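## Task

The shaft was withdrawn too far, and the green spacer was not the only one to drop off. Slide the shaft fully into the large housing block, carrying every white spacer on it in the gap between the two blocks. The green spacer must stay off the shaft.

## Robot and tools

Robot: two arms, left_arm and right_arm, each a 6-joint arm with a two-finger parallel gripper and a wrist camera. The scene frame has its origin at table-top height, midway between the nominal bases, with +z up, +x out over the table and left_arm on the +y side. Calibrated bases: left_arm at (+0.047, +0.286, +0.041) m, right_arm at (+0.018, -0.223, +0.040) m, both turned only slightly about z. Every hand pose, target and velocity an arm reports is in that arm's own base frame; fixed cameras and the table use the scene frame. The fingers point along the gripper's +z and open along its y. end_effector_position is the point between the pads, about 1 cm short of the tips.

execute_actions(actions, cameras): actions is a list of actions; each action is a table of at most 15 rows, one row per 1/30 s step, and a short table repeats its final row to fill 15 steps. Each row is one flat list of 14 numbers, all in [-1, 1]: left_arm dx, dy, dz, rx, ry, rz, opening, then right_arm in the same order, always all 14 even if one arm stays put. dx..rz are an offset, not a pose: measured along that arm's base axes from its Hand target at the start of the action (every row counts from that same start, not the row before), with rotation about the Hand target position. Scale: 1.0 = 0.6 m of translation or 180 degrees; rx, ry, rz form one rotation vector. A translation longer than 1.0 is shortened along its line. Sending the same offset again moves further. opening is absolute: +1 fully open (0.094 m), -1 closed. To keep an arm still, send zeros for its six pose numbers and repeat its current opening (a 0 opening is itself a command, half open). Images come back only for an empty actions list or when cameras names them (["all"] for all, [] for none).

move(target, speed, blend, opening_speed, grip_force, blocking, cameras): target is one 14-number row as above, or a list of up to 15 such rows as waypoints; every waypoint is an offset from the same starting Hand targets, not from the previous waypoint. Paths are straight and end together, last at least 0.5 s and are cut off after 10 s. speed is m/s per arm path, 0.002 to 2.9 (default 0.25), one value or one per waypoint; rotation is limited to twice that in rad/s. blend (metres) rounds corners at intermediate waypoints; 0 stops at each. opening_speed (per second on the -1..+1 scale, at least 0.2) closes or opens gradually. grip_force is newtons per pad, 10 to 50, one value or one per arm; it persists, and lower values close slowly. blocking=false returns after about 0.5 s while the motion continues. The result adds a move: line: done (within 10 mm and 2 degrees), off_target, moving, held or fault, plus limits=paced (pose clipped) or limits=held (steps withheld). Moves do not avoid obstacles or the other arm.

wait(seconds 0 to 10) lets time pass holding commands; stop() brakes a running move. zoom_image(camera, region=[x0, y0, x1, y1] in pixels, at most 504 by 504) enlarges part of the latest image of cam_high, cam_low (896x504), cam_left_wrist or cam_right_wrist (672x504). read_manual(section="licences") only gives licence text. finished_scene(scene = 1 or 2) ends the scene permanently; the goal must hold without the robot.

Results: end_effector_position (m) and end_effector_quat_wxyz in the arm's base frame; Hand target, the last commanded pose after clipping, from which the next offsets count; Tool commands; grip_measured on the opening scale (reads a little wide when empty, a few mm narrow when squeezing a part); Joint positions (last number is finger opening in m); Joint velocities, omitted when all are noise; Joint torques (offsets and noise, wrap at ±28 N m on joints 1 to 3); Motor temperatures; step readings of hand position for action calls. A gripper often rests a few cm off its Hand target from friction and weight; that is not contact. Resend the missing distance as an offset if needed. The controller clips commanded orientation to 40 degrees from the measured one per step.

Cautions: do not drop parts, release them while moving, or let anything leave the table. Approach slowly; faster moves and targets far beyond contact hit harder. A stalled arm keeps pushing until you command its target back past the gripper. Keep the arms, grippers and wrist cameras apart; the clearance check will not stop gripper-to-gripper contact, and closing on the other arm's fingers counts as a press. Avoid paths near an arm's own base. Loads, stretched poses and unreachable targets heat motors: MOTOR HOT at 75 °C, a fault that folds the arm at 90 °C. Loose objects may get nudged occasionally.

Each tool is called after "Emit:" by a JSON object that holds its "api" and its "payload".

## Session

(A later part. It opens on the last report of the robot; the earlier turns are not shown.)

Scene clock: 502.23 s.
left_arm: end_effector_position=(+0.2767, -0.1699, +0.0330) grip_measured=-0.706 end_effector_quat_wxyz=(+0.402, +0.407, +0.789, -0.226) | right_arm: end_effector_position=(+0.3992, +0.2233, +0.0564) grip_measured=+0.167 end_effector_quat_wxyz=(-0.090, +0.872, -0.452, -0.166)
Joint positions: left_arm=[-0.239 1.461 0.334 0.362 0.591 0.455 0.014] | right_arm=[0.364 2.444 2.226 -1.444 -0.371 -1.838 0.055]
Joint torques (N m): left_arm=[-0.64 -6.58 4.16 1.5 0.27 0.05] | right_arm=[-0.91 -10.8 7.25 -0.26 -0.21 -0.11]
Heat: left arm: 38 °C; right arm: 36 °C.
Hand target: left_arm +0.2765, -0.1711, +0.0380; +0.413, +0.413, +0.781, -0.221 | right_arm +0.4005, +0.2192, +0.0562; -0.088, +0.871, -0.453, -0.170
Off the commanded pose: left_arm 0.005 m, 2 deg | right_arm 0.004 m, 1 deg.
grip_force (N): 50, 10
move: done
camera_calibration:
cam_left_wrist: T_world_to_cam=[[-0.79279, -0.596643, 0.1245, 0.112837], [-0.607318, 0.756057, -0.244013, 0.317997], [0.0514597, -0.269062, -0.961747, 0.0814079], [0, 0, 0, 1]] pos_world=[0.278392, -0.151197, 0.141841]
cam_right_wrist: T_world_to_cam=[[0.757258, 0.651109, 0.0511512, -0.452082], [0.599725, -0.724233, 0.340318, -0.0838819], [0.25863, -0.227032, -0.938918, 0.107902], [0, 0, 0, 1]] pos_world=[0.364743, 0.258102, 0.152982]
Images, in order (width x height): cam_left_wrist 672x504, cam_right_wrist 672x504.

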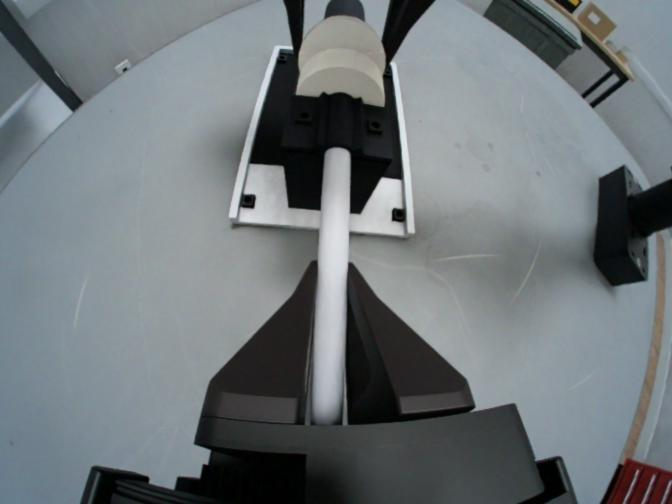

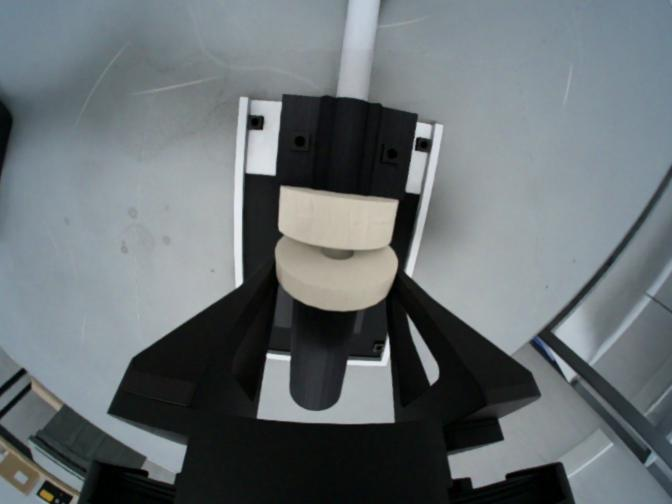

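Emit:
{"api": "move", "payload": {"target": [[0,0,0,0,0,0,-1, -0.0043,0.0105,-0.018,0,0,0,-0.1]], "speed": 0.04, "cameras": ["cam_left_wrist","cam_right_wrist"]}}

Emit:
{"api": "zoom_image", "payload": {"camera": "cam_left_wrist", "region": [260, 0, 420, 140]}}

Emit:
{"api": "zoom_image", "payload": {"camera": "cam_right_wrist", "region": [240, 180, 420, 320]}}

Scene clock: 503.67 s.
left_arm: end_effector_position=(+0.2767, -0.1699, +0.0330) grip_measured=-0.706 end_effector_quat_wxyz=(+0.402, +0.407, +0.789, -0.226) | right_arm: end_effector_position=(+0.3993, +0.2240, +0.0522) grip_measured=+0.167 end_effector_quat_wxyz=(-0.091, +0.872, -0.451, -0.166)
Joint positions: left_arm=[-0.239 1.461 0.334 0.362 0.591 0.455 0.014] | right_arm=[0.366 2.444 2.21 -1.426 -0.371 -1.838 0.055]
Joint torques (N m): left_arm=[-0.49 -6.52 4.26 1.48 0.26 0.06] | right_arm=[0.38 -10.99 4.68 0.01 -0.23 0.03]
Heat: left arm: 38 °C; right arm: 36 °C.
Hand target: left_arm +0.2765, -0.1711, +0.0380; +0.413, +0.413, +0.781, -0.221 | right_arm +0.3979, +0.2256, +0.0454; -0.088, +0.871, -0.453, -0.170
Off the commanded pose: left_arm 0.005 m, 2 deg | right_arm 0.007 m, 1 deg.
grip_force (N): 50, 10
move: done
camera_calibration:
cam_left_wrist: T_world_to_cam=[[-0.79279, -0.596643, 0.1245, 0.112837], [-0.607318, 0.756057, -0.244013, 0.317997], [0.0514597, -0.269062, -0.961747, 0.0814079], [0, 0, 0, 1]] pos_world=[0.278392, -0.151197, 0.141841]
cam_right_wrist: T_world_to_cam=[[0.756142, 0.652291, 0.0525877, -0.452227], [0.600398, -0.72346, 0.340775, -0.0824136], [0.26033, -0.226101, -0.938673, 0.103248], [0, 0, 0, 1]] pos_world=[0.36455, 0.258705, 0.148782]
Images, in order (width x height): cam_left_wrist 672x504, cam_right_wrist 672x504.

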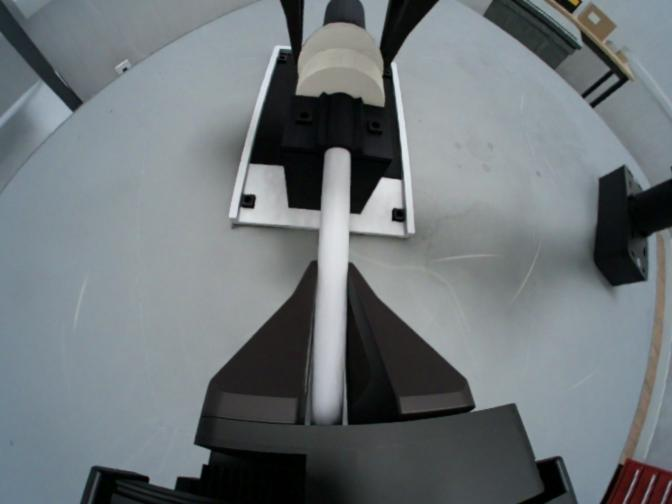

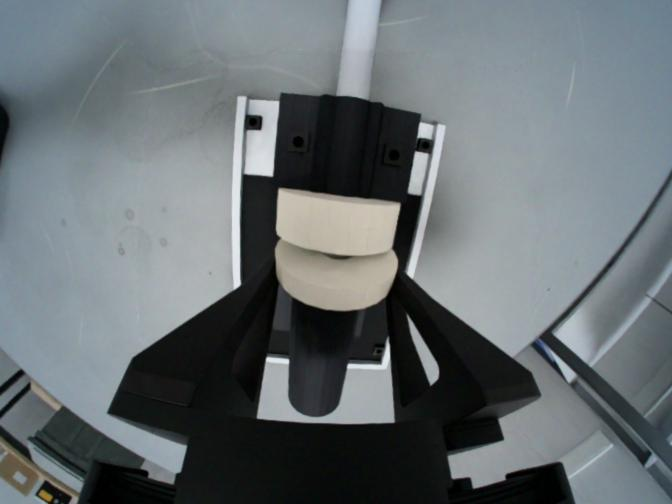

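Scaled by 3.150 from the camera's 672x504 image, which has a finer 960x720 frame.

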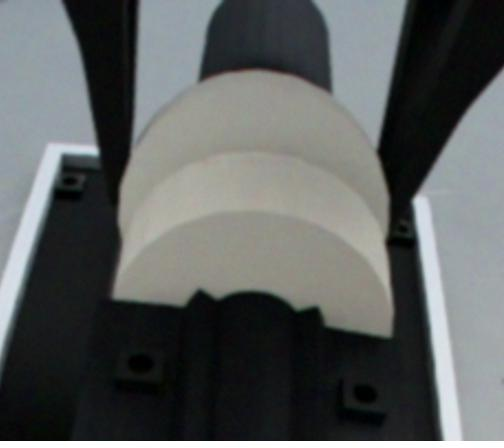

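Scaled by 2.800 from the camera's 672x504 image, which has a finer 960x720 frame.

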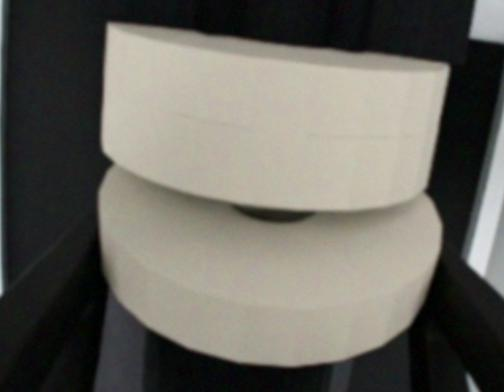

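Emit:
{"api": "move", "payload": {"target": [[0,0,0,0,0,0,-1, -0.0013,-0.0009,-0.0065,0,0,0,-0.1]], "speed": 0.04, "cameras": ["cam_left_wrist","cam_right_wrist"]}}

Emit:
{"api": "zoom_image", "payload": {"camera": "cam_left_wrist", "region": [260, 0, 420, 140]}}

Emit:
{"api": "zoom_image", "payload": {"camera": "cam_right_wrist", "region": [240, 180, 420, 320]}}

Scene clock: 504.97 s.
left_arm: end_effector_position=(+0.2767, -0.1699, +0.0330) grip_measured=-0.706 end_effector_quat_wxyz=(+0.402, +0.407, +0.789, -0.226) | right_arm: end_effector_position=(+0.3982, +0.2240, +0.0467) grip_measured=+0.167 end_effector_quat_wxyz=(-0.089, +0.872, -0.451, -0.167)
Joint positions: left_arm=[-0.239 1.461 0.334 0.362 0.591 0.455 0.014] | right_arm=[0.367 2.444 2.187 -1.407 -0.371 -1.838 0.055]
Joint torques (N m): left_arm=[-0.35 -6.43 4.15 1.51 0.22 0.07] | right_arm=[0.25 -11.32 4.6 0 -0.24 0.02]
Heat: left arm: 38 °C; right arm: 35 °C.
Hand target: left_arm +0.2765, -0.1711, +0.0380; +0.413, +0.413, +0.781, -0.221 | right_arm +0.3971, +0.2251, +0.0415; -0.088, +0.871, -0.453, -0.170
Off the commanded pose: left_arm 0.005 m, 2 deg | right_arm 0.005 m, 0 deg.
grip_force (N): 50, 10
move: done
camera_calibration:
cam_left_wrist: T_world_to_cam=[[-0.79279, -0.596643, 0.1245, 0.112837], [-0.607318, 0.756057, -0.244013, 0.317997], [0.0514597, -0.269062, -0.961747, 0.0814079], [0, 0, 0, 1]] pos_world=[0.278392, -0.151197, 0.141841]
cam_right_wrist: T_world_to_cam=[[0.75584, 0.652924, 0.0489399, -0.450992], [0.602183, -0.722552, 0.339549, -0.0807513], [0.257061, -0.227174, -0.939314, 0.0998511], [0, 0, 0, 1]] pos_world=[0.363838, 0.2588, 0.143282]
Images, in order (width x height): cam_left_wrist 672x504, cam_right_wrist 672x504.

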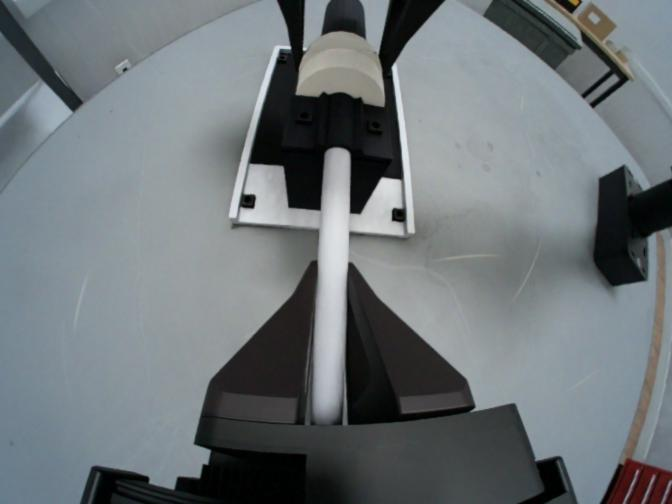

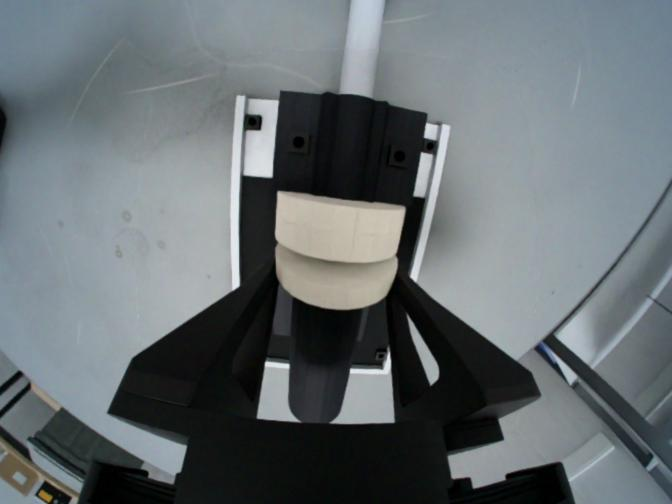

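Scaled by 3.150 from the camera's 672x504 image, which has a finer 960x720 frame.

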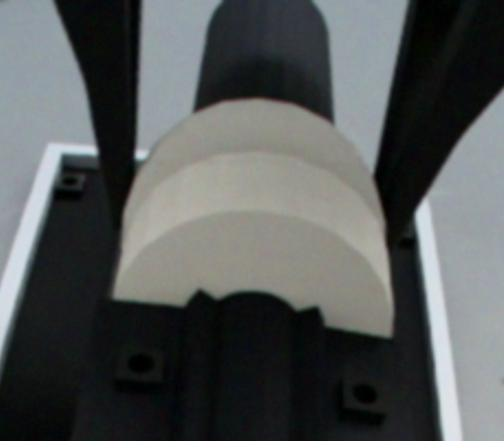

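Scaled by 2.800 from the camera's 672x504 image, which has a finer 960x720 frame.

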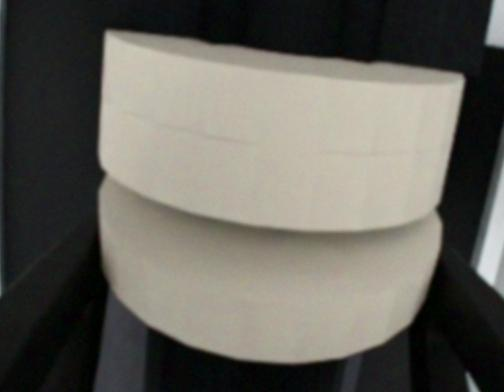

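Emit:
{"api": "move", "payload": {"target": [[0,0,0,0,0,0,-1, 0.0062,-0.0088,0,0,0,0,-0.1],[0,0,0,0,0,0,-1, 0.0030,-0.0043,0.01,0,0,0,-0.1]], "speed": 0.04, "cameras": ["cam_left_wrist","cam_right_wrist"]}}

Emit:
{"api": "zoom_image", "payload": {"camera": "cam_left_wrist", "region": [260, 0, 420, 140]}}

Emit:
{"api": "zoom_image", "payload": {"camera": "cam_right_wrist", "region": [240, 180, 420, 320]}}

Scene clock: 506.80 s.
left_arm: end_effector_position=(+0.2767, -0.1699, +0.0330) grip_measured=-0.706 end_effector_quat_wxyz=(+0.402, +0.407, +0.789, -0.226) | right_arm: end_effector_position=(+0.3981, +0.2239, +0.0467) grip_measured=+0.167 end_effector_quat_wxyz=(-0.089, +0.872, -0.451, -0.168)
Joint positions: left_arm=[-0.239 1.461 0.334 0.362 0.591 0.455 0.014] | right_arm=[0.367 2.444 2.187 -1.408 -0.371 -1.838 0.055]
Joint torques (N m): left_arm=[-0.64 -6.39 4.12 1.46 0.26 0.1] | right_arm=[-0.4 -11.04 7.1 -0.27 -0.23 -0.04]
Heat: left arm: 38 °C; right arm: 35 °C.
Hand target: left_arm +0.2765, -0.1711, +0.0380; +0.413, +0.413, +0.781, -0.221 | right_arm +0.3989, +0.2225, +0.0475; -0.088, +0.871, -0.453, -0.170
Off the commanded pose: left_arm 0.005 m, 2 deg | right_arm 0.002 m, 0 deg.
grip_force (N): 50, 10
move: done
camera_calibration:
cam_left_wrist: T_world_to_cam=[[-0.79279, -0.596643, 0.1245, 0.112837], [-0.607318, 0.756057, -0.244013, 0.317997], [0.0514597, -0.269062, -0.961747, 0.0814079], [0, 0, 0, 1]] pos_world=[0.278392, -0.151197, 0.141841]
cam_right_wrist: T_world_to_cam=[[0.755874, 0.652936, 0.0482547, -0.450831], [0.602397, -0.722449, 0.33939, -0.0807722], [0.256462, -0.227468, -0.939407, 0.100185], [0, 0, 0, 1]] pos_world=[0.363735, 0.258799, 0.143282]
Images, in order (width x height): cam_left_wrist 672x504, cam_right_wrist 672x504.

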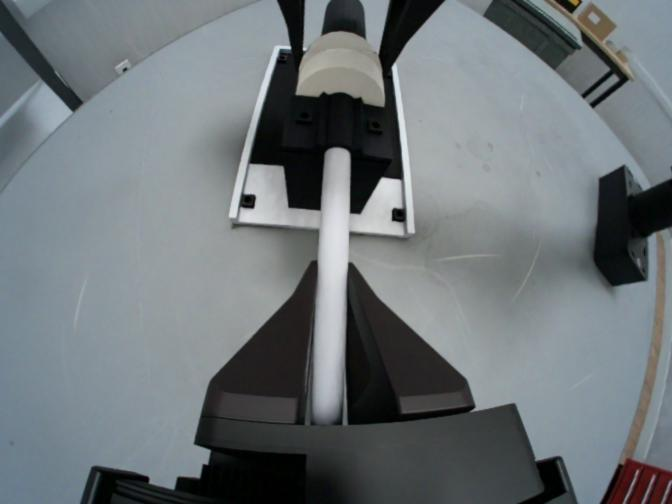

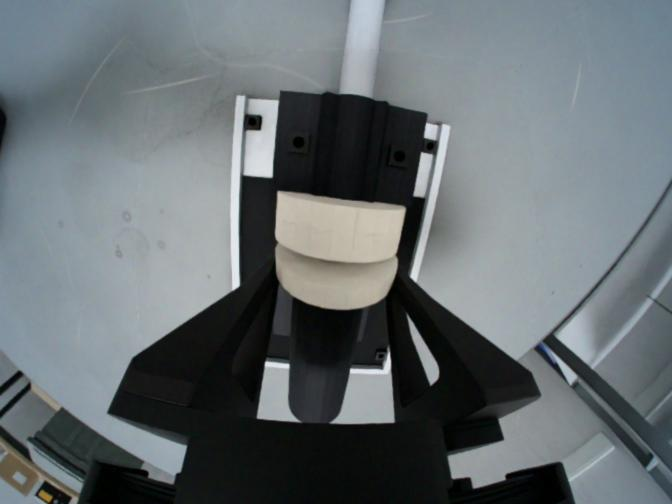

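Scaled by 3.150 from the camera's 672x504 image, which has a finer 960x720 frame.

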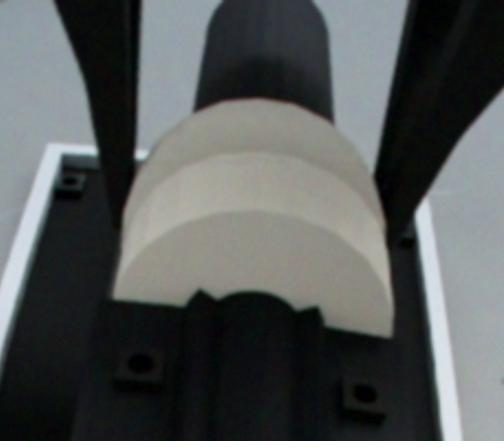

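Scaled by 2.800 from the camera's 672x504 image, which has a finer 960x720 frame.

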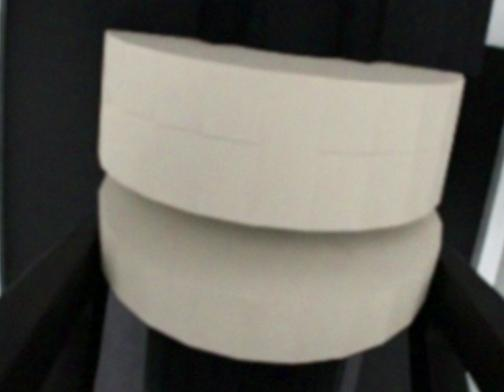

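Emit:
{"api": "move", "payload": {"target": [[0,0,0,0,0,0,-1, 0.0105,-0.0150,0.005,0,0,0,-0.1]], "speed": 0.04, "cameras": ["cam_left_wrist","cam_right_wrist"]}}

Emit:
{"api": "zoom_image", "payload": {"camera": "cam_left_wrist", "region": [260, 0, 420, 140]}}

Emit:
{"api": "zoom_image", "payload": {"camera": "cam_right_wrist", "region": [240, 180, 420, 320]}}

Scene clock: 507.97 s.
left_arm: end_effector_position=(+0.2767, -0.1699, +0.0330) grip_measured=-0.706 end_effector_quat_wxyz=(+0.402, +0.407, +0.789, -0.226) | right_arm: end_effector_position=(+0.4001, +0.2223, +0.0577) grip_measured=+0.167 end_effector_quat_wxyz=(-0.094, +0.872, -0.450, -0.169)
Joint positions: left_arm=[-0.239 1.461 0.334 0.362 0.591 0.455 0.014] | right_arm=[0.359 2.444 2.229 -1.447 -0.379 -1.848 0.055]
Joint torques (N m): left_arm=[-0.43 -6.39 4.19 1.48 0.22 0.09] | right_arm=[-1.78 -9.7 7.41 -0.23 -0.12 -0.18]
Heat: left arm: 38 °C; right arm: 35 °C.
Hand target: left_arm +0.2765, -0.1711, +0.0380; +0.413, +0.413, +0.781, -0.221 | right_arm +0.4052, +0.2135, +0.0505; -0.087, +0.871, -0.453, -0.170
Off the commanded pose: left_arm 0.005 m, 2 deg | right_arm 0.012 m, 1 deg.
grip_force (N): 50, 10
move: off_target (right_arm)
camera_calibration:
cam_left_wrist: T_world_to_cam=[[-0.79279, -0.596643, 0.1245, 0.112837], [-0.607318, 0.756057, -0.244013, 0.317997], [0.0514597, -0.269062, -0.961747, 0.0814079], [0, 0, 0, 1]] pos_world=[0.278392, -0.151197, 0.141841]
cam_right_wrist: T_world_to_cam=[[0.7554, 0.652734, 0.0575163, -0.452075], [0.601711, -0.725741, 0.333532, -0.0856296], [0.25945, -0.217342, -0.940982, 0.10628], [0, 0, 0, 1]] pos_world=[0.365447, 0.256039, 0.15457]
Images, in order (width x height): cam_left_wrist 672x504, cam_right_wrist 672x504.

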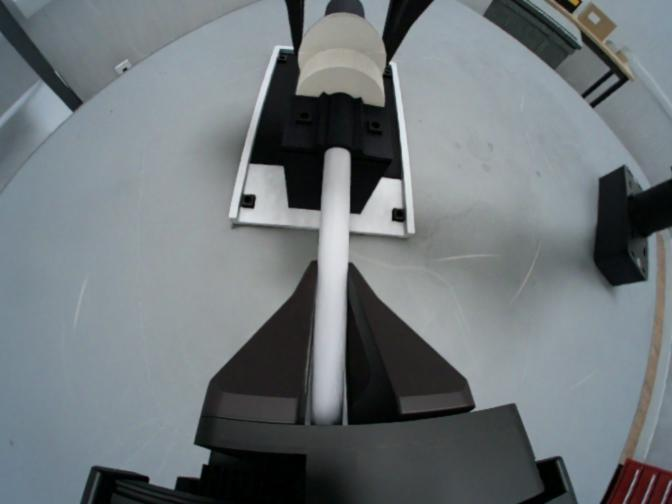

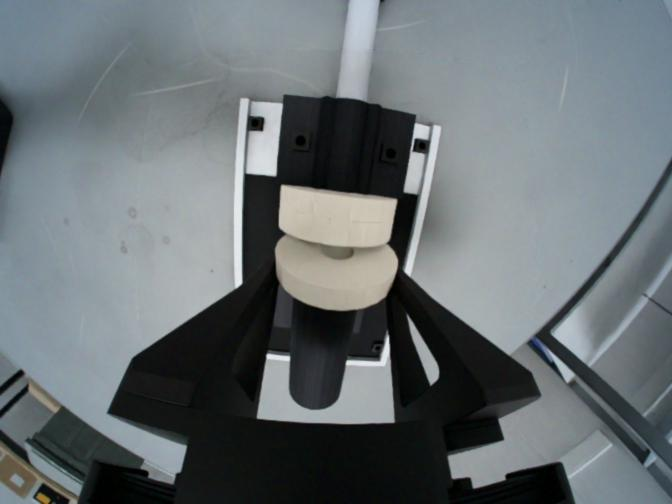

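Scaled by 3.150 from the camera's 672x504 image, which has a finer 960x720 frame.

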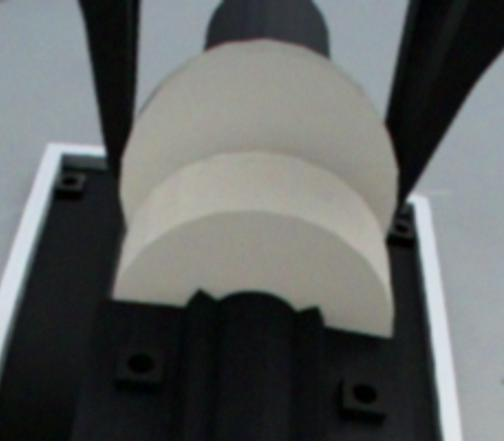

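Scaled by 2.800 from the camera's 672x504 image, which has a finer 960x720 frame.

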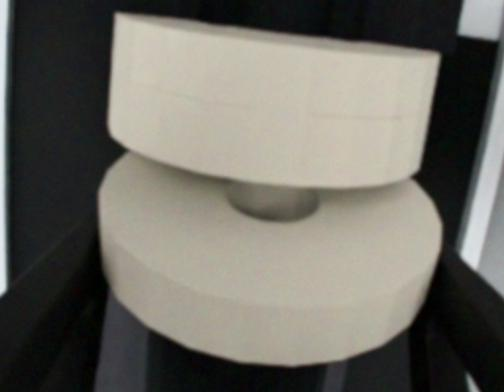

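Emit:
{"api": "move", "payload": {"target": [[0,0,0,0,0,0,-1, -0.003,0.0043,-0.016,0,0,0,-0.1],[0,0,0,0,0,0,-1, -0.0098,0.0158,-0.012,0,0,0,-0.1]], "speed": 0.04, "cameras": ["cam_left_wrist","cam_right_wrist"]}}

Emit:
{"api": "zoom_image", "payload": {"camera": "cam_left_wrist", "region": [260, 0, 420, 140]}}

Emit:
{"api": "zoom_image", "payload": {"camera": "cam_right_wrist", "region": [240, 180, 420, 320]}}

Scene clock: 509.83 s.
left_arm: end_effector_position=(+0.2767, -0.1699, +0.0330) grip_measured=-0.706 end_effector_quat_wxyz=(+0.402, +0.407, +0.789, -0.226) | right_arm: end_effector_position=(+0.3993, +0.2239, +0.0524) grip_measured=+0.167 end_effector_quat_wxyz=(-0.095, +0.872, -0.449, -0.169)
Joint positions: left_arm=[-0.239 1.461 0.334 0.362 0.591 0.455 0.014] | right_arm=[0.362 2.444 2.208 -1.426 -0.38 -1.847 0.055]
Joint torques (N m): left_arm=[-0.43 -6.42 4.21 1.46 0.27 0.05] | right_arm=[0.14 -10.76 4.66 0.03 -0.13 0.03]
Heat: left arm: 38 °C; right arm: 35 °C.
Hand target: left_arm +0.2765, -0.1711, +0.0380; +0.413, +0.413, +0.781, -0.221 | right_arm +0.3994, +0.2230, +0.0433; -0.088, +0.871, -0.453, -0.170
Off the commanded pose: left_arm 0.005 m, 2 deg | right_arm 0.009 m, 1 deg.
grip_force (N): 50, 10
move: done
camera_calibration:
cam_left_wrist: T_world_to_cam=[[-0.79279, -0.596643, 0.1245, 0.112837], [-0.607318, 0.756057, -0.244013, 0.317997], [0.0514597, -0.269062, -0.961747, 0.0814079], [0, 0, 0, 1]] pos_world=[0.278392, -0.151197, 0.141841]
cam_right_wrist: T_world_to_cam=[[0.754028, 0.654308, 0.0576493, -0.452078], [0.603592, -0.724842, 0.332085, -0.0830216], [0.259072, -0.215605, -0.941486, 0.101686], [0, 0, 0, 1]] pos_world=[0.364647, 0.257545, 0.149368]
Images, in order (width x height): cam_left_wrist 672x504, cam_right_wrist 672x504.

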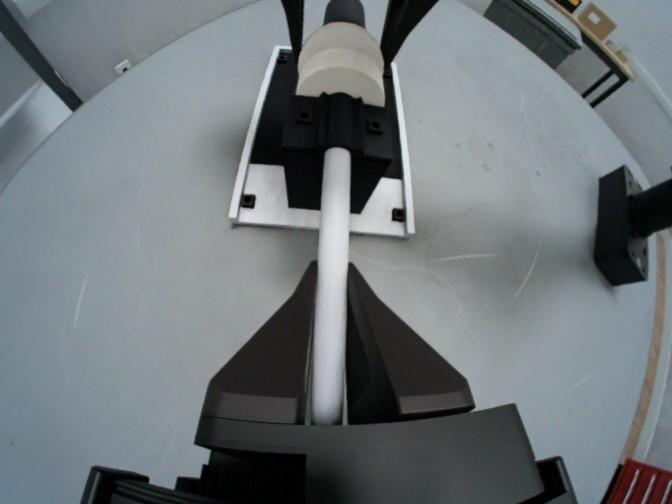

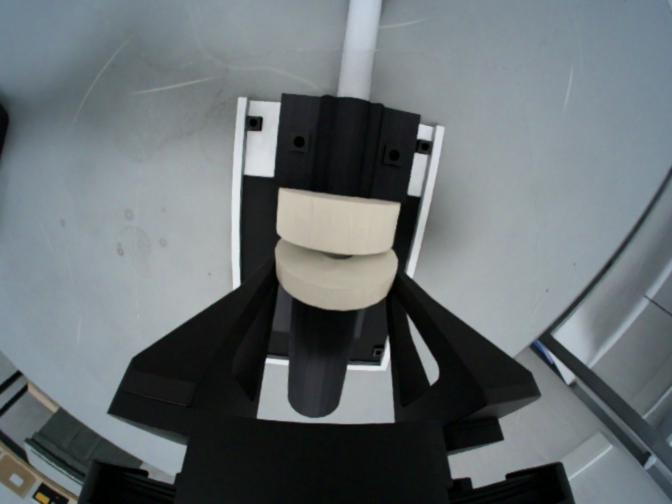

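Scaled by 3.150 from the camera's 672x504 image, which has a finer 960x720 frame.

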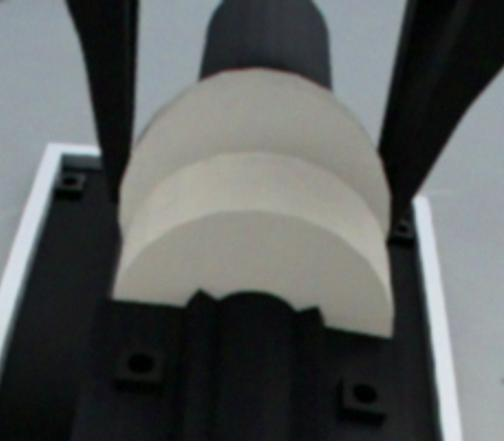

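Scaled by 2.800 from the camera's 672x504 image, which has a finer 960x720 frame.

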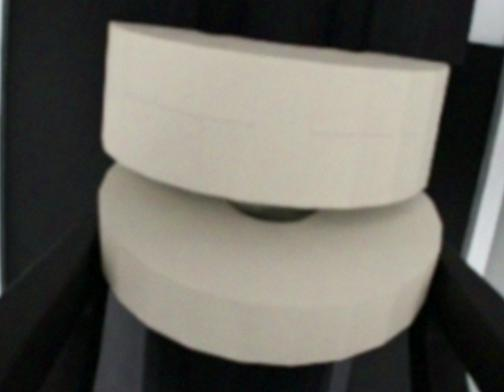

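Emit:
{"api": "move", "payload": {"target": [[0,0,0,0,0,0,-1, -0.001,0.0,-0.006,0,0,0,-0.1]], "speed": 0.04}}

Emit:
{"api": "move", "payload": {"target": [[0.0095,-0.0143,0,0.04,-0.06,0,-1, 0,0,0,0,0,0,-0.1],[0.0095,-0.0143,0,-0.04,0.06,0,-1, 0,0,0,0,0,0,-0.1],[0.0095,-0.0143,0,0,0,0,-1, 0,0,0,0,0,0,-0.1]], "speed": 0.12, "cameras": ["cam_left_wrist","cam_right_wrist"]}}

Emit:
{"api": "zoom_image", "payload": {"camera": "cam_left_wrist", "region": [260, 0, 420, 140]}}

Emit:
{"api": "zoom_image", "payload": {"camera": "cam_right_wrist", "region": [240, 180, 420, 320]}}

Scene clock: 511.37 s.
left_arm: end_effector_position=(+0.2767, -0.1699, +0.0330) grip_measured=-0.706 end_effector_quat_wxyz=(+0.402, +0.407, +0.789, -0.226) | right_arm: end_effector_position=(+0.3989, +0.2239, +0.0479) grip_measured=+0.167 end_effector_quat_wxyz=(-0.094, +0.872, -0.449, -0.170)
Joint positions: left_arm=[-0.239 1.461 0.334 0.362 0.591 0.455 0.014] | right_arm=[0.362 2.444 2.19 -1.409 -0.38 -1.845 0.055]
Joint torques (N m): left_arm=[-0.42 -6.41 4.07 1.5 0.26 0.05] | right_arm=[0.12 -10.95 4.59 0.03 -0.13 0.05]
Heat: left arm: 38 °C; right arm: 34 °C.
Hand target: left_arm +0.2765, -0.1711, +0.0380; +0.413, +0.413, +0.781, -0.221 | right_arm +0.3989, +0.2229, +0.0397; -0.088, +0.871, -0.453, -0.170
Off the commanded pose: left_arm 0.005 m, 2 deg | right_arm 0.008 m, 1 deg.
grip_force (N): 50, 10
move: done

Scene clock: 516.37 s.
left_arm: end_effector_position=(+0.2804, -0.1774, +0.0329) grip_measured=-0.706 end_effector_quat_wxyz=(+0.400, +0.406, +0.789, -0.229) | right_arm: end_effector_position=(+0.4010, +0.2230, +0.0472) grip_measured=+0.167 end_effector_quat_wxyz=(-0.093, +0.872, -0.451, -0.164)
Joint positions: left_arm=[-0.267 1.489 0.354 0.378 0.576 0.43 0.014] | right_arm=[0.362 2.444 2.19 -1.402 -0.371 -1.84 0.055]
Joint torques (N m): left_arm=[-1.09 -5.98 4.46 1.62 0.14 0.03] | right_arm=[0.14 -10.95 4.6 -0.03 -0.23 -0.01]
Heat: left arm: 38 °C; right arm: 34 °C.
Hand target: left_arm +0.2823, -0.1796, +0.0380; +0.413, +0.413, +0.781, -0.221 | right_arm +0.3989, +0.2229, +0.0397; -0.088, +0.871, -0.453, -0.170
Off the commanded pose: left_arm 0.006 m, 2 deg | right_arm 0.008 m, 1 deg.
grip_force (N): 50, 10
move: done
camera_calibration:
cam_left_wrist: T_world_to_cam=[[-0.793215, -0.594517, 0.131756, 0.111492], [-0.607309, 0.756516, -0.24261, 0.32591], [0.0445598, -0.272459, -0.961135, 0.080276], [0, 0, 0, 1]] pos_world=[0.282788, -0.1584, 0.141535]
cam_right_wrist: T_world_to_cam=[[0.756755, 0.651144, 0.0577383, -0.452904], [0.597723, -0.725011, 0.342177, -0.0810455], [0.264668, -0.224433, -0.93786, 0.0956428], [0, 0, 0, 1]] pos_world=[0.365867, 0.257612, 0.143581]
Images, in order (width x height): cam_left_wrist 672x504, cam_right_wrist 672x504.

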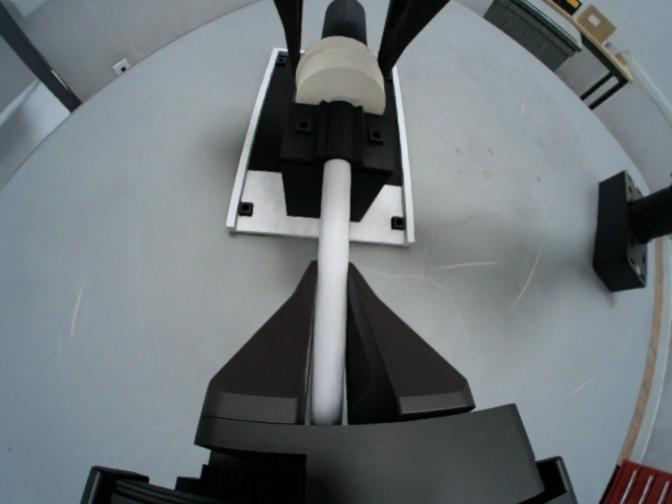

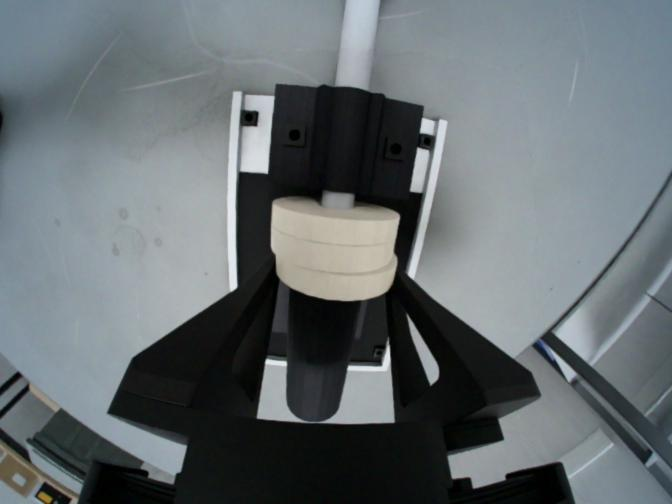

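Scaled by 3.150 from the camera's 672x504 image, which has a finer 960x720 frame.

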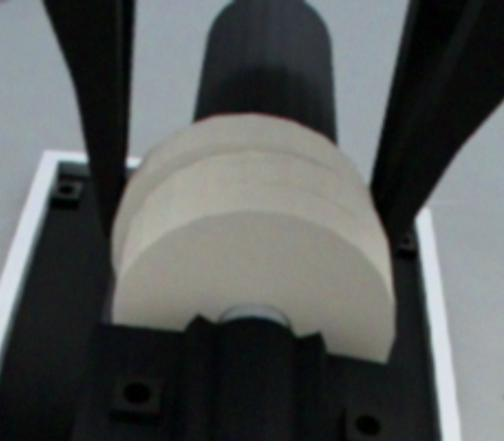

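Scaled by 2.800 from the camera's 672x504 image, which has a finer 960x720 frame.

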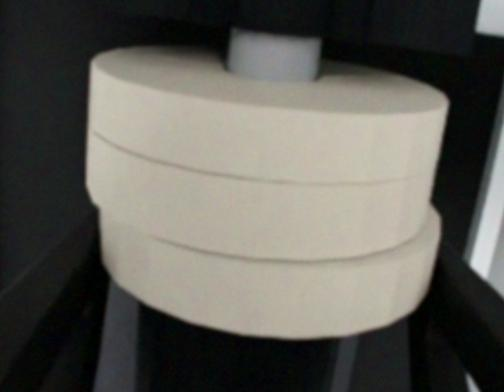

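Emit:
{"api": "move", "payload": {"target": [[0.011,-0.0167,0,0.03,-0.045,0,-1, -0.0054,-0.0038,0.008,0,0,0,-0.1],[0.011,-0.0167,0,-0.03,0.045,0,-1, -0.0054,-0.0038,0.017,0,0,0,-0.1],[0.011,-0.0167,0,0.03,-0.045,0,-1, -0.0054,-0.0038,0.024,0,0,0,-0.1],[0.011,-0.0167,0,-0.03,0.045,0,-1, -0.0054,-0.0038,0.03,0,0,0,-0.1],[0.011,-0.0167,0,0,0,0,-1, -0.0054,-0.0038,0.03,0,0,0,-0.1]], "speed": 0.15, "blend": 0.001, "cameras": ["cam_left_wrist","cam_right_wrist"]}}

Emit:
{"api": "zoom_image", "payload": {"camera": "cam_left_wrist", "region": [260, 0, 420, 140]}}

Emit:
{"api": "zoom_image", "payload": {"camera": "cam_right_wrist", "region": [240, 180, 420, 320]}}

Scene clock: 523.17 s.
left_arm: end_effector_position=(+0.2812, -0.1788, +0.0317) grip_measured=-0.706 end_effector_quat_wxyz=(+0.389, +0.394, +0.799, -0.234) | right_arm: end_effector_position=(+0.3990, +0.2229, +0.0466) grip_measured=+0.167 end_effector_quat_wxyz=(-0.091, +0.870, -0.455, -0.168)
Joint positions: left_arm=[-0.275 1.494 0.37 0.352 0.567 0.398 0.014] | right_arm=[0.362 2.443 2.184 -1.405 -0.374 -1.833 0.055]
Joint torques (N m): left_arm=[-3.78 -3.97 5.57 1.97 -0.05 0.09] | right_arm=[-0.06 -12.7 7.31 -0.5 -0.18 -0.09]
Heat: left arm: 38 °C; right arm: 34 °C.
Hand target: left_arm +0.2889, -0.1896, +0.0380; +0.413, +0.413, +0.781, -0.221 | right_arm +0.3955, +0.2206, +0.0577; -0.087, +0.871, -0.453, -0.170
Off the commanded pose: left_arm 0.015 m, 4 deg | right_arm 0.012 m, 0 deg.
grip_force (N): 50, 10
move: off_target (left_arm, right_arm)
camera_calibration:
cam_left_wrist: T_world_to_cam=[[-0.777506, -0.607645, 0.162023, 0.103786], [-0.628682, 0.744645, -0.224193, 0.330474], [0.0155804, -0.276173, -0.960982, 0.0862221], [0, 0, 0, 1]] pos_world=[0.287114, -0.159208, 0.140132]
cam_right_wrist: T_world_to_cam=[[0.761652, 0.646112, 0.049258, -0.451723], [0.596478, -0.72878, 0.336293, -0.0780838], [0.253181, -0.226757, -0.940468, 0.100766], [0, 0, 0, 1]] pos_world=[0.365119, 0.257807, 0.143278]
Images, in order (width x height): cam_left_wrist 672x504, cam_right_wrist 672x504.

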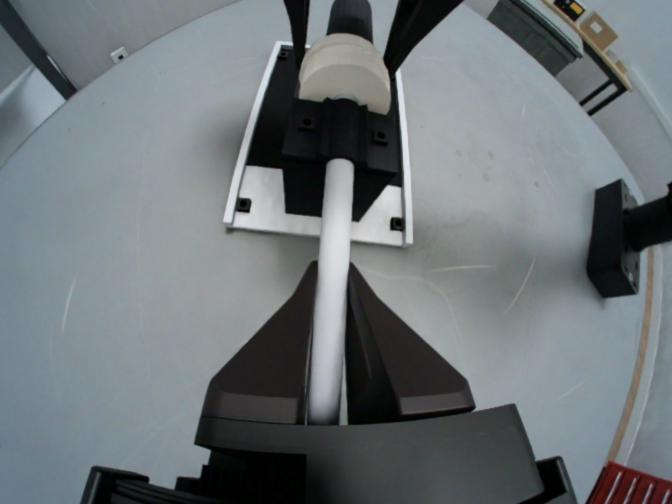

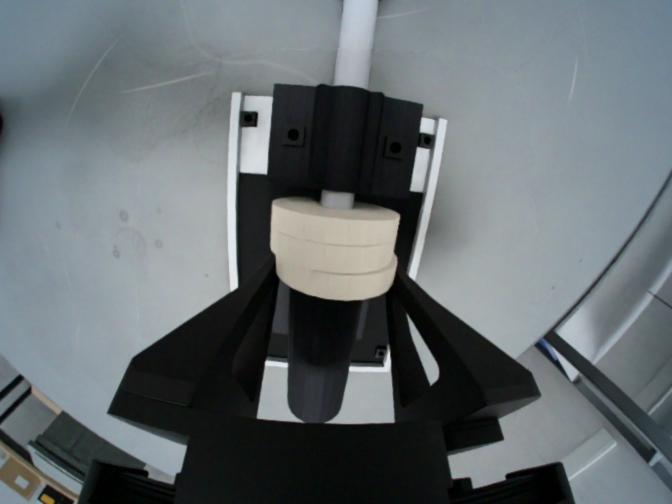

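Scaled by 3.150 from the camera's 672x504 image, which has a finer 960x720 frame.

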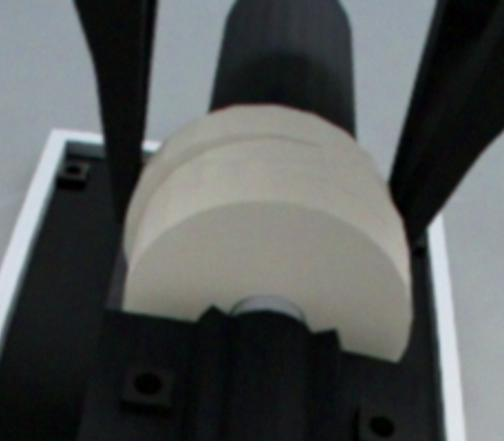

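Scaled by 2.800 from the camera's 672x504 image, which has a finer 960x720 frame.

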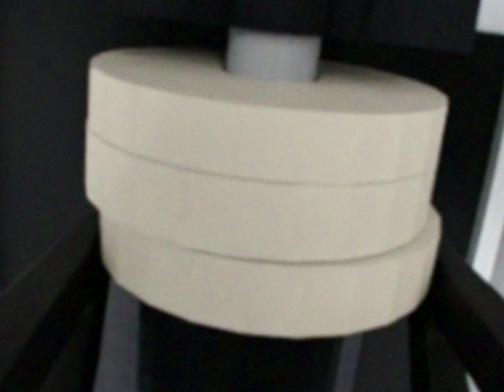

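Emit:
{"api": "move", "payload": {"target": [[-0.0155,0.0235,0,0.03,-0.045,0,-1, 0,0,0,0,0,0,-0.1],[-0.0155,0.0235,0,0,0,0,-1, 0,0,0,0,0,0,-0.1]], "speed": 0.15, "cameras": ["cam_left_wrist","cam_right_wrist"]}}

Emit:
{"api": "zoom_image", "payload": {"camera": "cam_left_wrist", "region": [260, 0, 420, 140]}}

Emit:
{"api": "zoom_image", "payload": {"camera": "cam_right_wrist", "region": [240, 180, 420, 320]}}

Scene clock: 526.60 s.
left_arm: end_effector_position=(+0.2762, -0.1709, +0.0316) grip_measured=-0.707 end_effector_quat_wxyz=(+0.410, +0.411, +0.787, -0.208) | right_arm: end_effector_position=(+0.3942, +0.2204, +0.0469) grip_measured=+0.167 end_effector_quat_wxyz=(-0.081, +0.869, -0.456, -0.174)
Joint positions: left_arm=[-0.267 1.451 0.312 0.4 0.541 0.452 0.014] | right_arm=[0.362 2.443 2.184 -1.427 -0.37 -1.833 0.055]
Joint torques (N m): left_arm=[0.51 -4.07 6.83 1.31 0.66 -0.06] | right_arm=[-0.08 -12.66 7.25 -0.34 -0.23 -0.09]
Heat: left arm: 38 °C; right arm: 34 °C.
Hand target: left_arm +0.2795, -0.1755, +0.0380; +0.413, +0.413, +0.781, -0.221 | right_arm +0.3956, +0.2206, +0.0577; -0.088, +0.871, -0.453, -0.170
Off the commanded pose: left_arm 0.009 m, 2 deg | right_arm 0.011 m, 1 deg.
grip_force (N): 50, 10
move: off_target (right_arm)
camera_calibration:
cam_left_wrist: T_world_to_cam=[[-0.789938, -0.607298, 0.084777, 0.110638], [-0.607386, 0.755979, -0.244088, 0.318128], [0.0841445, -0.244307, -0.96604, 0.0750632], [0, 0, 0, 1]] pos_world=[0.274308, -0.154969, 0.140786]
cam_right_wrist: T_world_to_cam=[[0.76211, 0.6469, 0.0266232, -0.445741], [0.603356, -0.724523, 0.333208, -0.0807331], [0.234842, -0.237878, -0.942477, 0.111427], [0, 0, 0, 1]] pos_world=[0.362246, 0.256363, 0.143786]
Images, in order (width x height): cam_left_wrist 672x504, cam_right_wrist 672x504.

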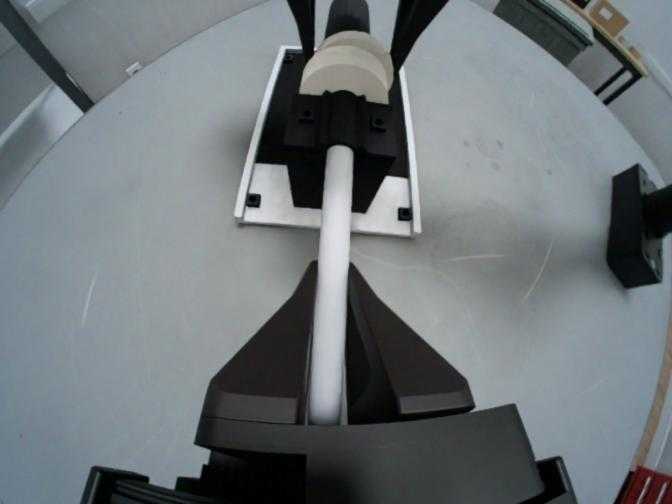

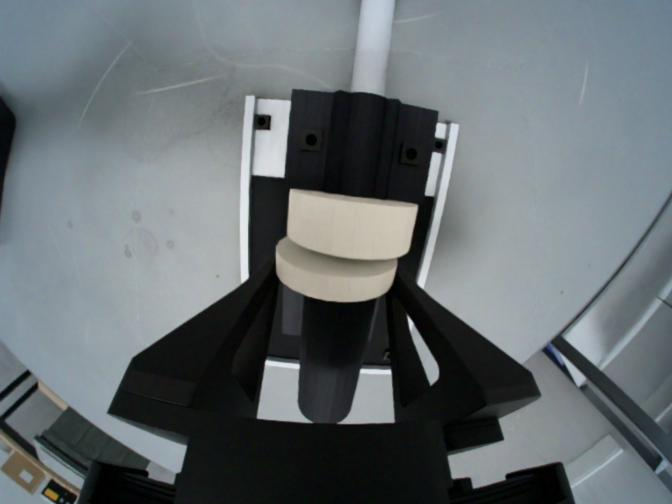

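Scaled by 3.150 from the camera's 672x504 image, which has a finer 960x720 frame.

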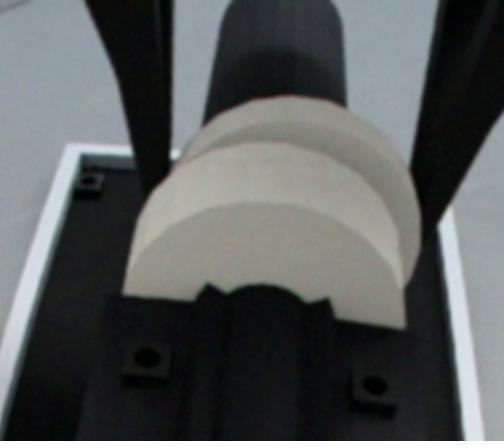

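Scaled by 2.800 from the camera's 672x504 image, which has a finer 960x720 frame.

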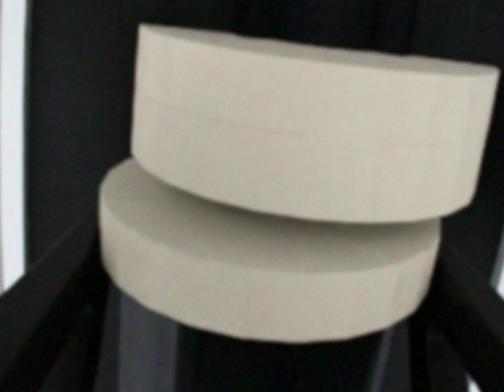

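Emit:
{"api": "move", "payload": {"target": [[0,0,0,0,0,0,-1, 0.006,0.0043,0.003,0,0,0,-0.1]], "speed": 0.04, "cameras": ["cam_left_wrist","cam_right_wrist"]}}

Emit:
{"api": "zoom_image", "payload": {"camera": "cam_left_wrist", "region": [260, 0, 420, 140]}}

Emit:
{"api": "zoom_image", "payload": {"camera": "cam_right_wrist", "region": [240, 180, 420, 320]}}

Scene clock: 527.93 s.
left_arm: end_effector_position=(+0.2762, -0.1709, +0.0316) grip_measured=-0.707 end_effector_quat_wxyz=(+0.410, +0.411, +0.787, -0.208) | right_arm: end_effector_position=(+0.4004, +0.2227, +0.0600) grip_measured=+0.167 end_effector_quat_wxyz=(-0.092, +0.871, -0.454, -0.165)
Joint positions: left_arm=[-0.267 1.451 0.312 0.4 0.541 0.452 0.014] | right_arm=[0.362 2.443 2.239 -1.454 -0.37 -1.833 0.055]
Joint torques (N m): left_arm=[0.44 -3.9 6.82 1.27 0.62 -0.06] | right_arm=[0.17 -10.74 7.25 -0.28 -0.23 -0.06]
Heat: left arm: 38 °C; right arm: 34 °C.
Hand target: left_arm +0.2795, -0.1755, +0.0380; +0.413, +0.413, +0.781, -0.221 | right_arm +0.3992, +0.2232, +0.0595; -0.087, +0.871, -0.453, -0.170
Off the commanded pose: left_arm 0.009 m, 2 deg | right_arm 0.001 m, 1 deg.
grip_force (N): 50, 10
move: done
camera_calibration:
cam_left_wrist: T_world_to_cam=[[-0.789746, -0.607497, 0.0851444, 0.110563], [-0.607663, 0.755749, -0.244109, 0.318096], [0.0839475, -0.244523, -0.966003, 0.0751024], [0, 0, 0, 1]] pos_world=[0.274307, -0.15487, 0.140785]
cam_right_wrist: T_world_to_cam=[[0.761037, 0.646528, 0.0531494, -0.453343], [0.594393, -0.727789, 0.342082, -0.0834011], [0.259847, -0.228745, -0.938166, 0.110597], [0, 0, 0, 1]] pos_world=[0.365845, 0.257699, 0.156383]
Images, in order (width x height): cam_left_wrist 672x504, cam_right_wrist 672x504.

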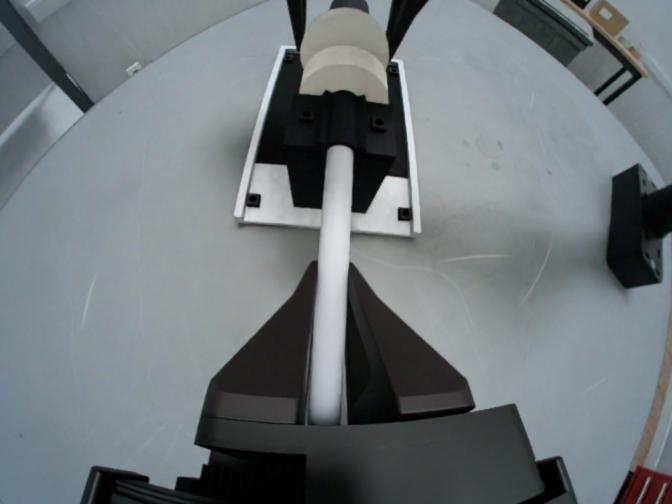

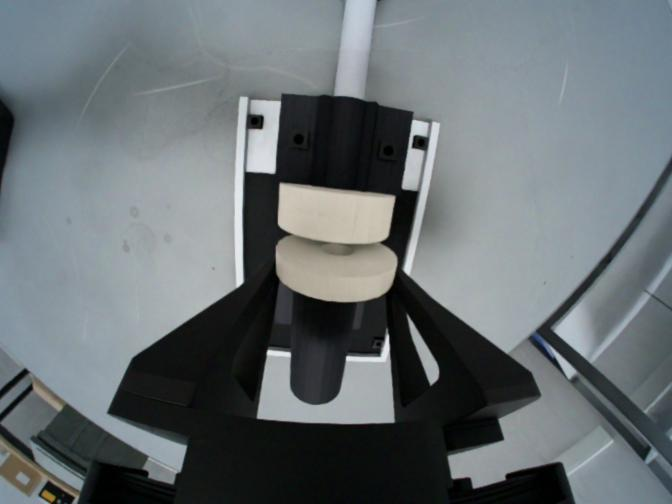

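Scaled by 3.150 from the camera's 672x504 image, which has a finer 960x720 frame.

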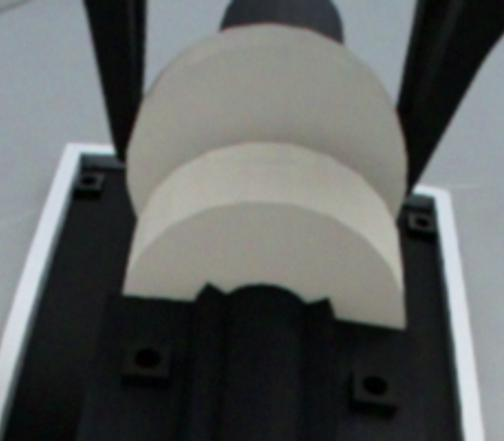

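Scaled by 2.800 from the camera's 672x504 image, which has a finer 960x720 frame.

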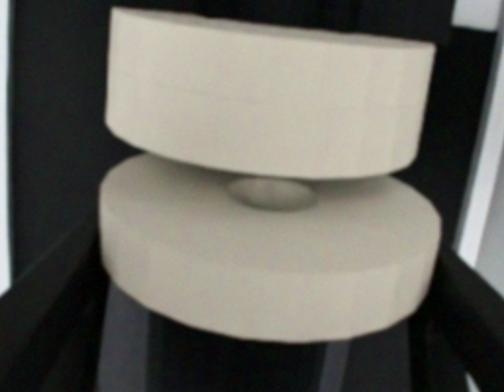

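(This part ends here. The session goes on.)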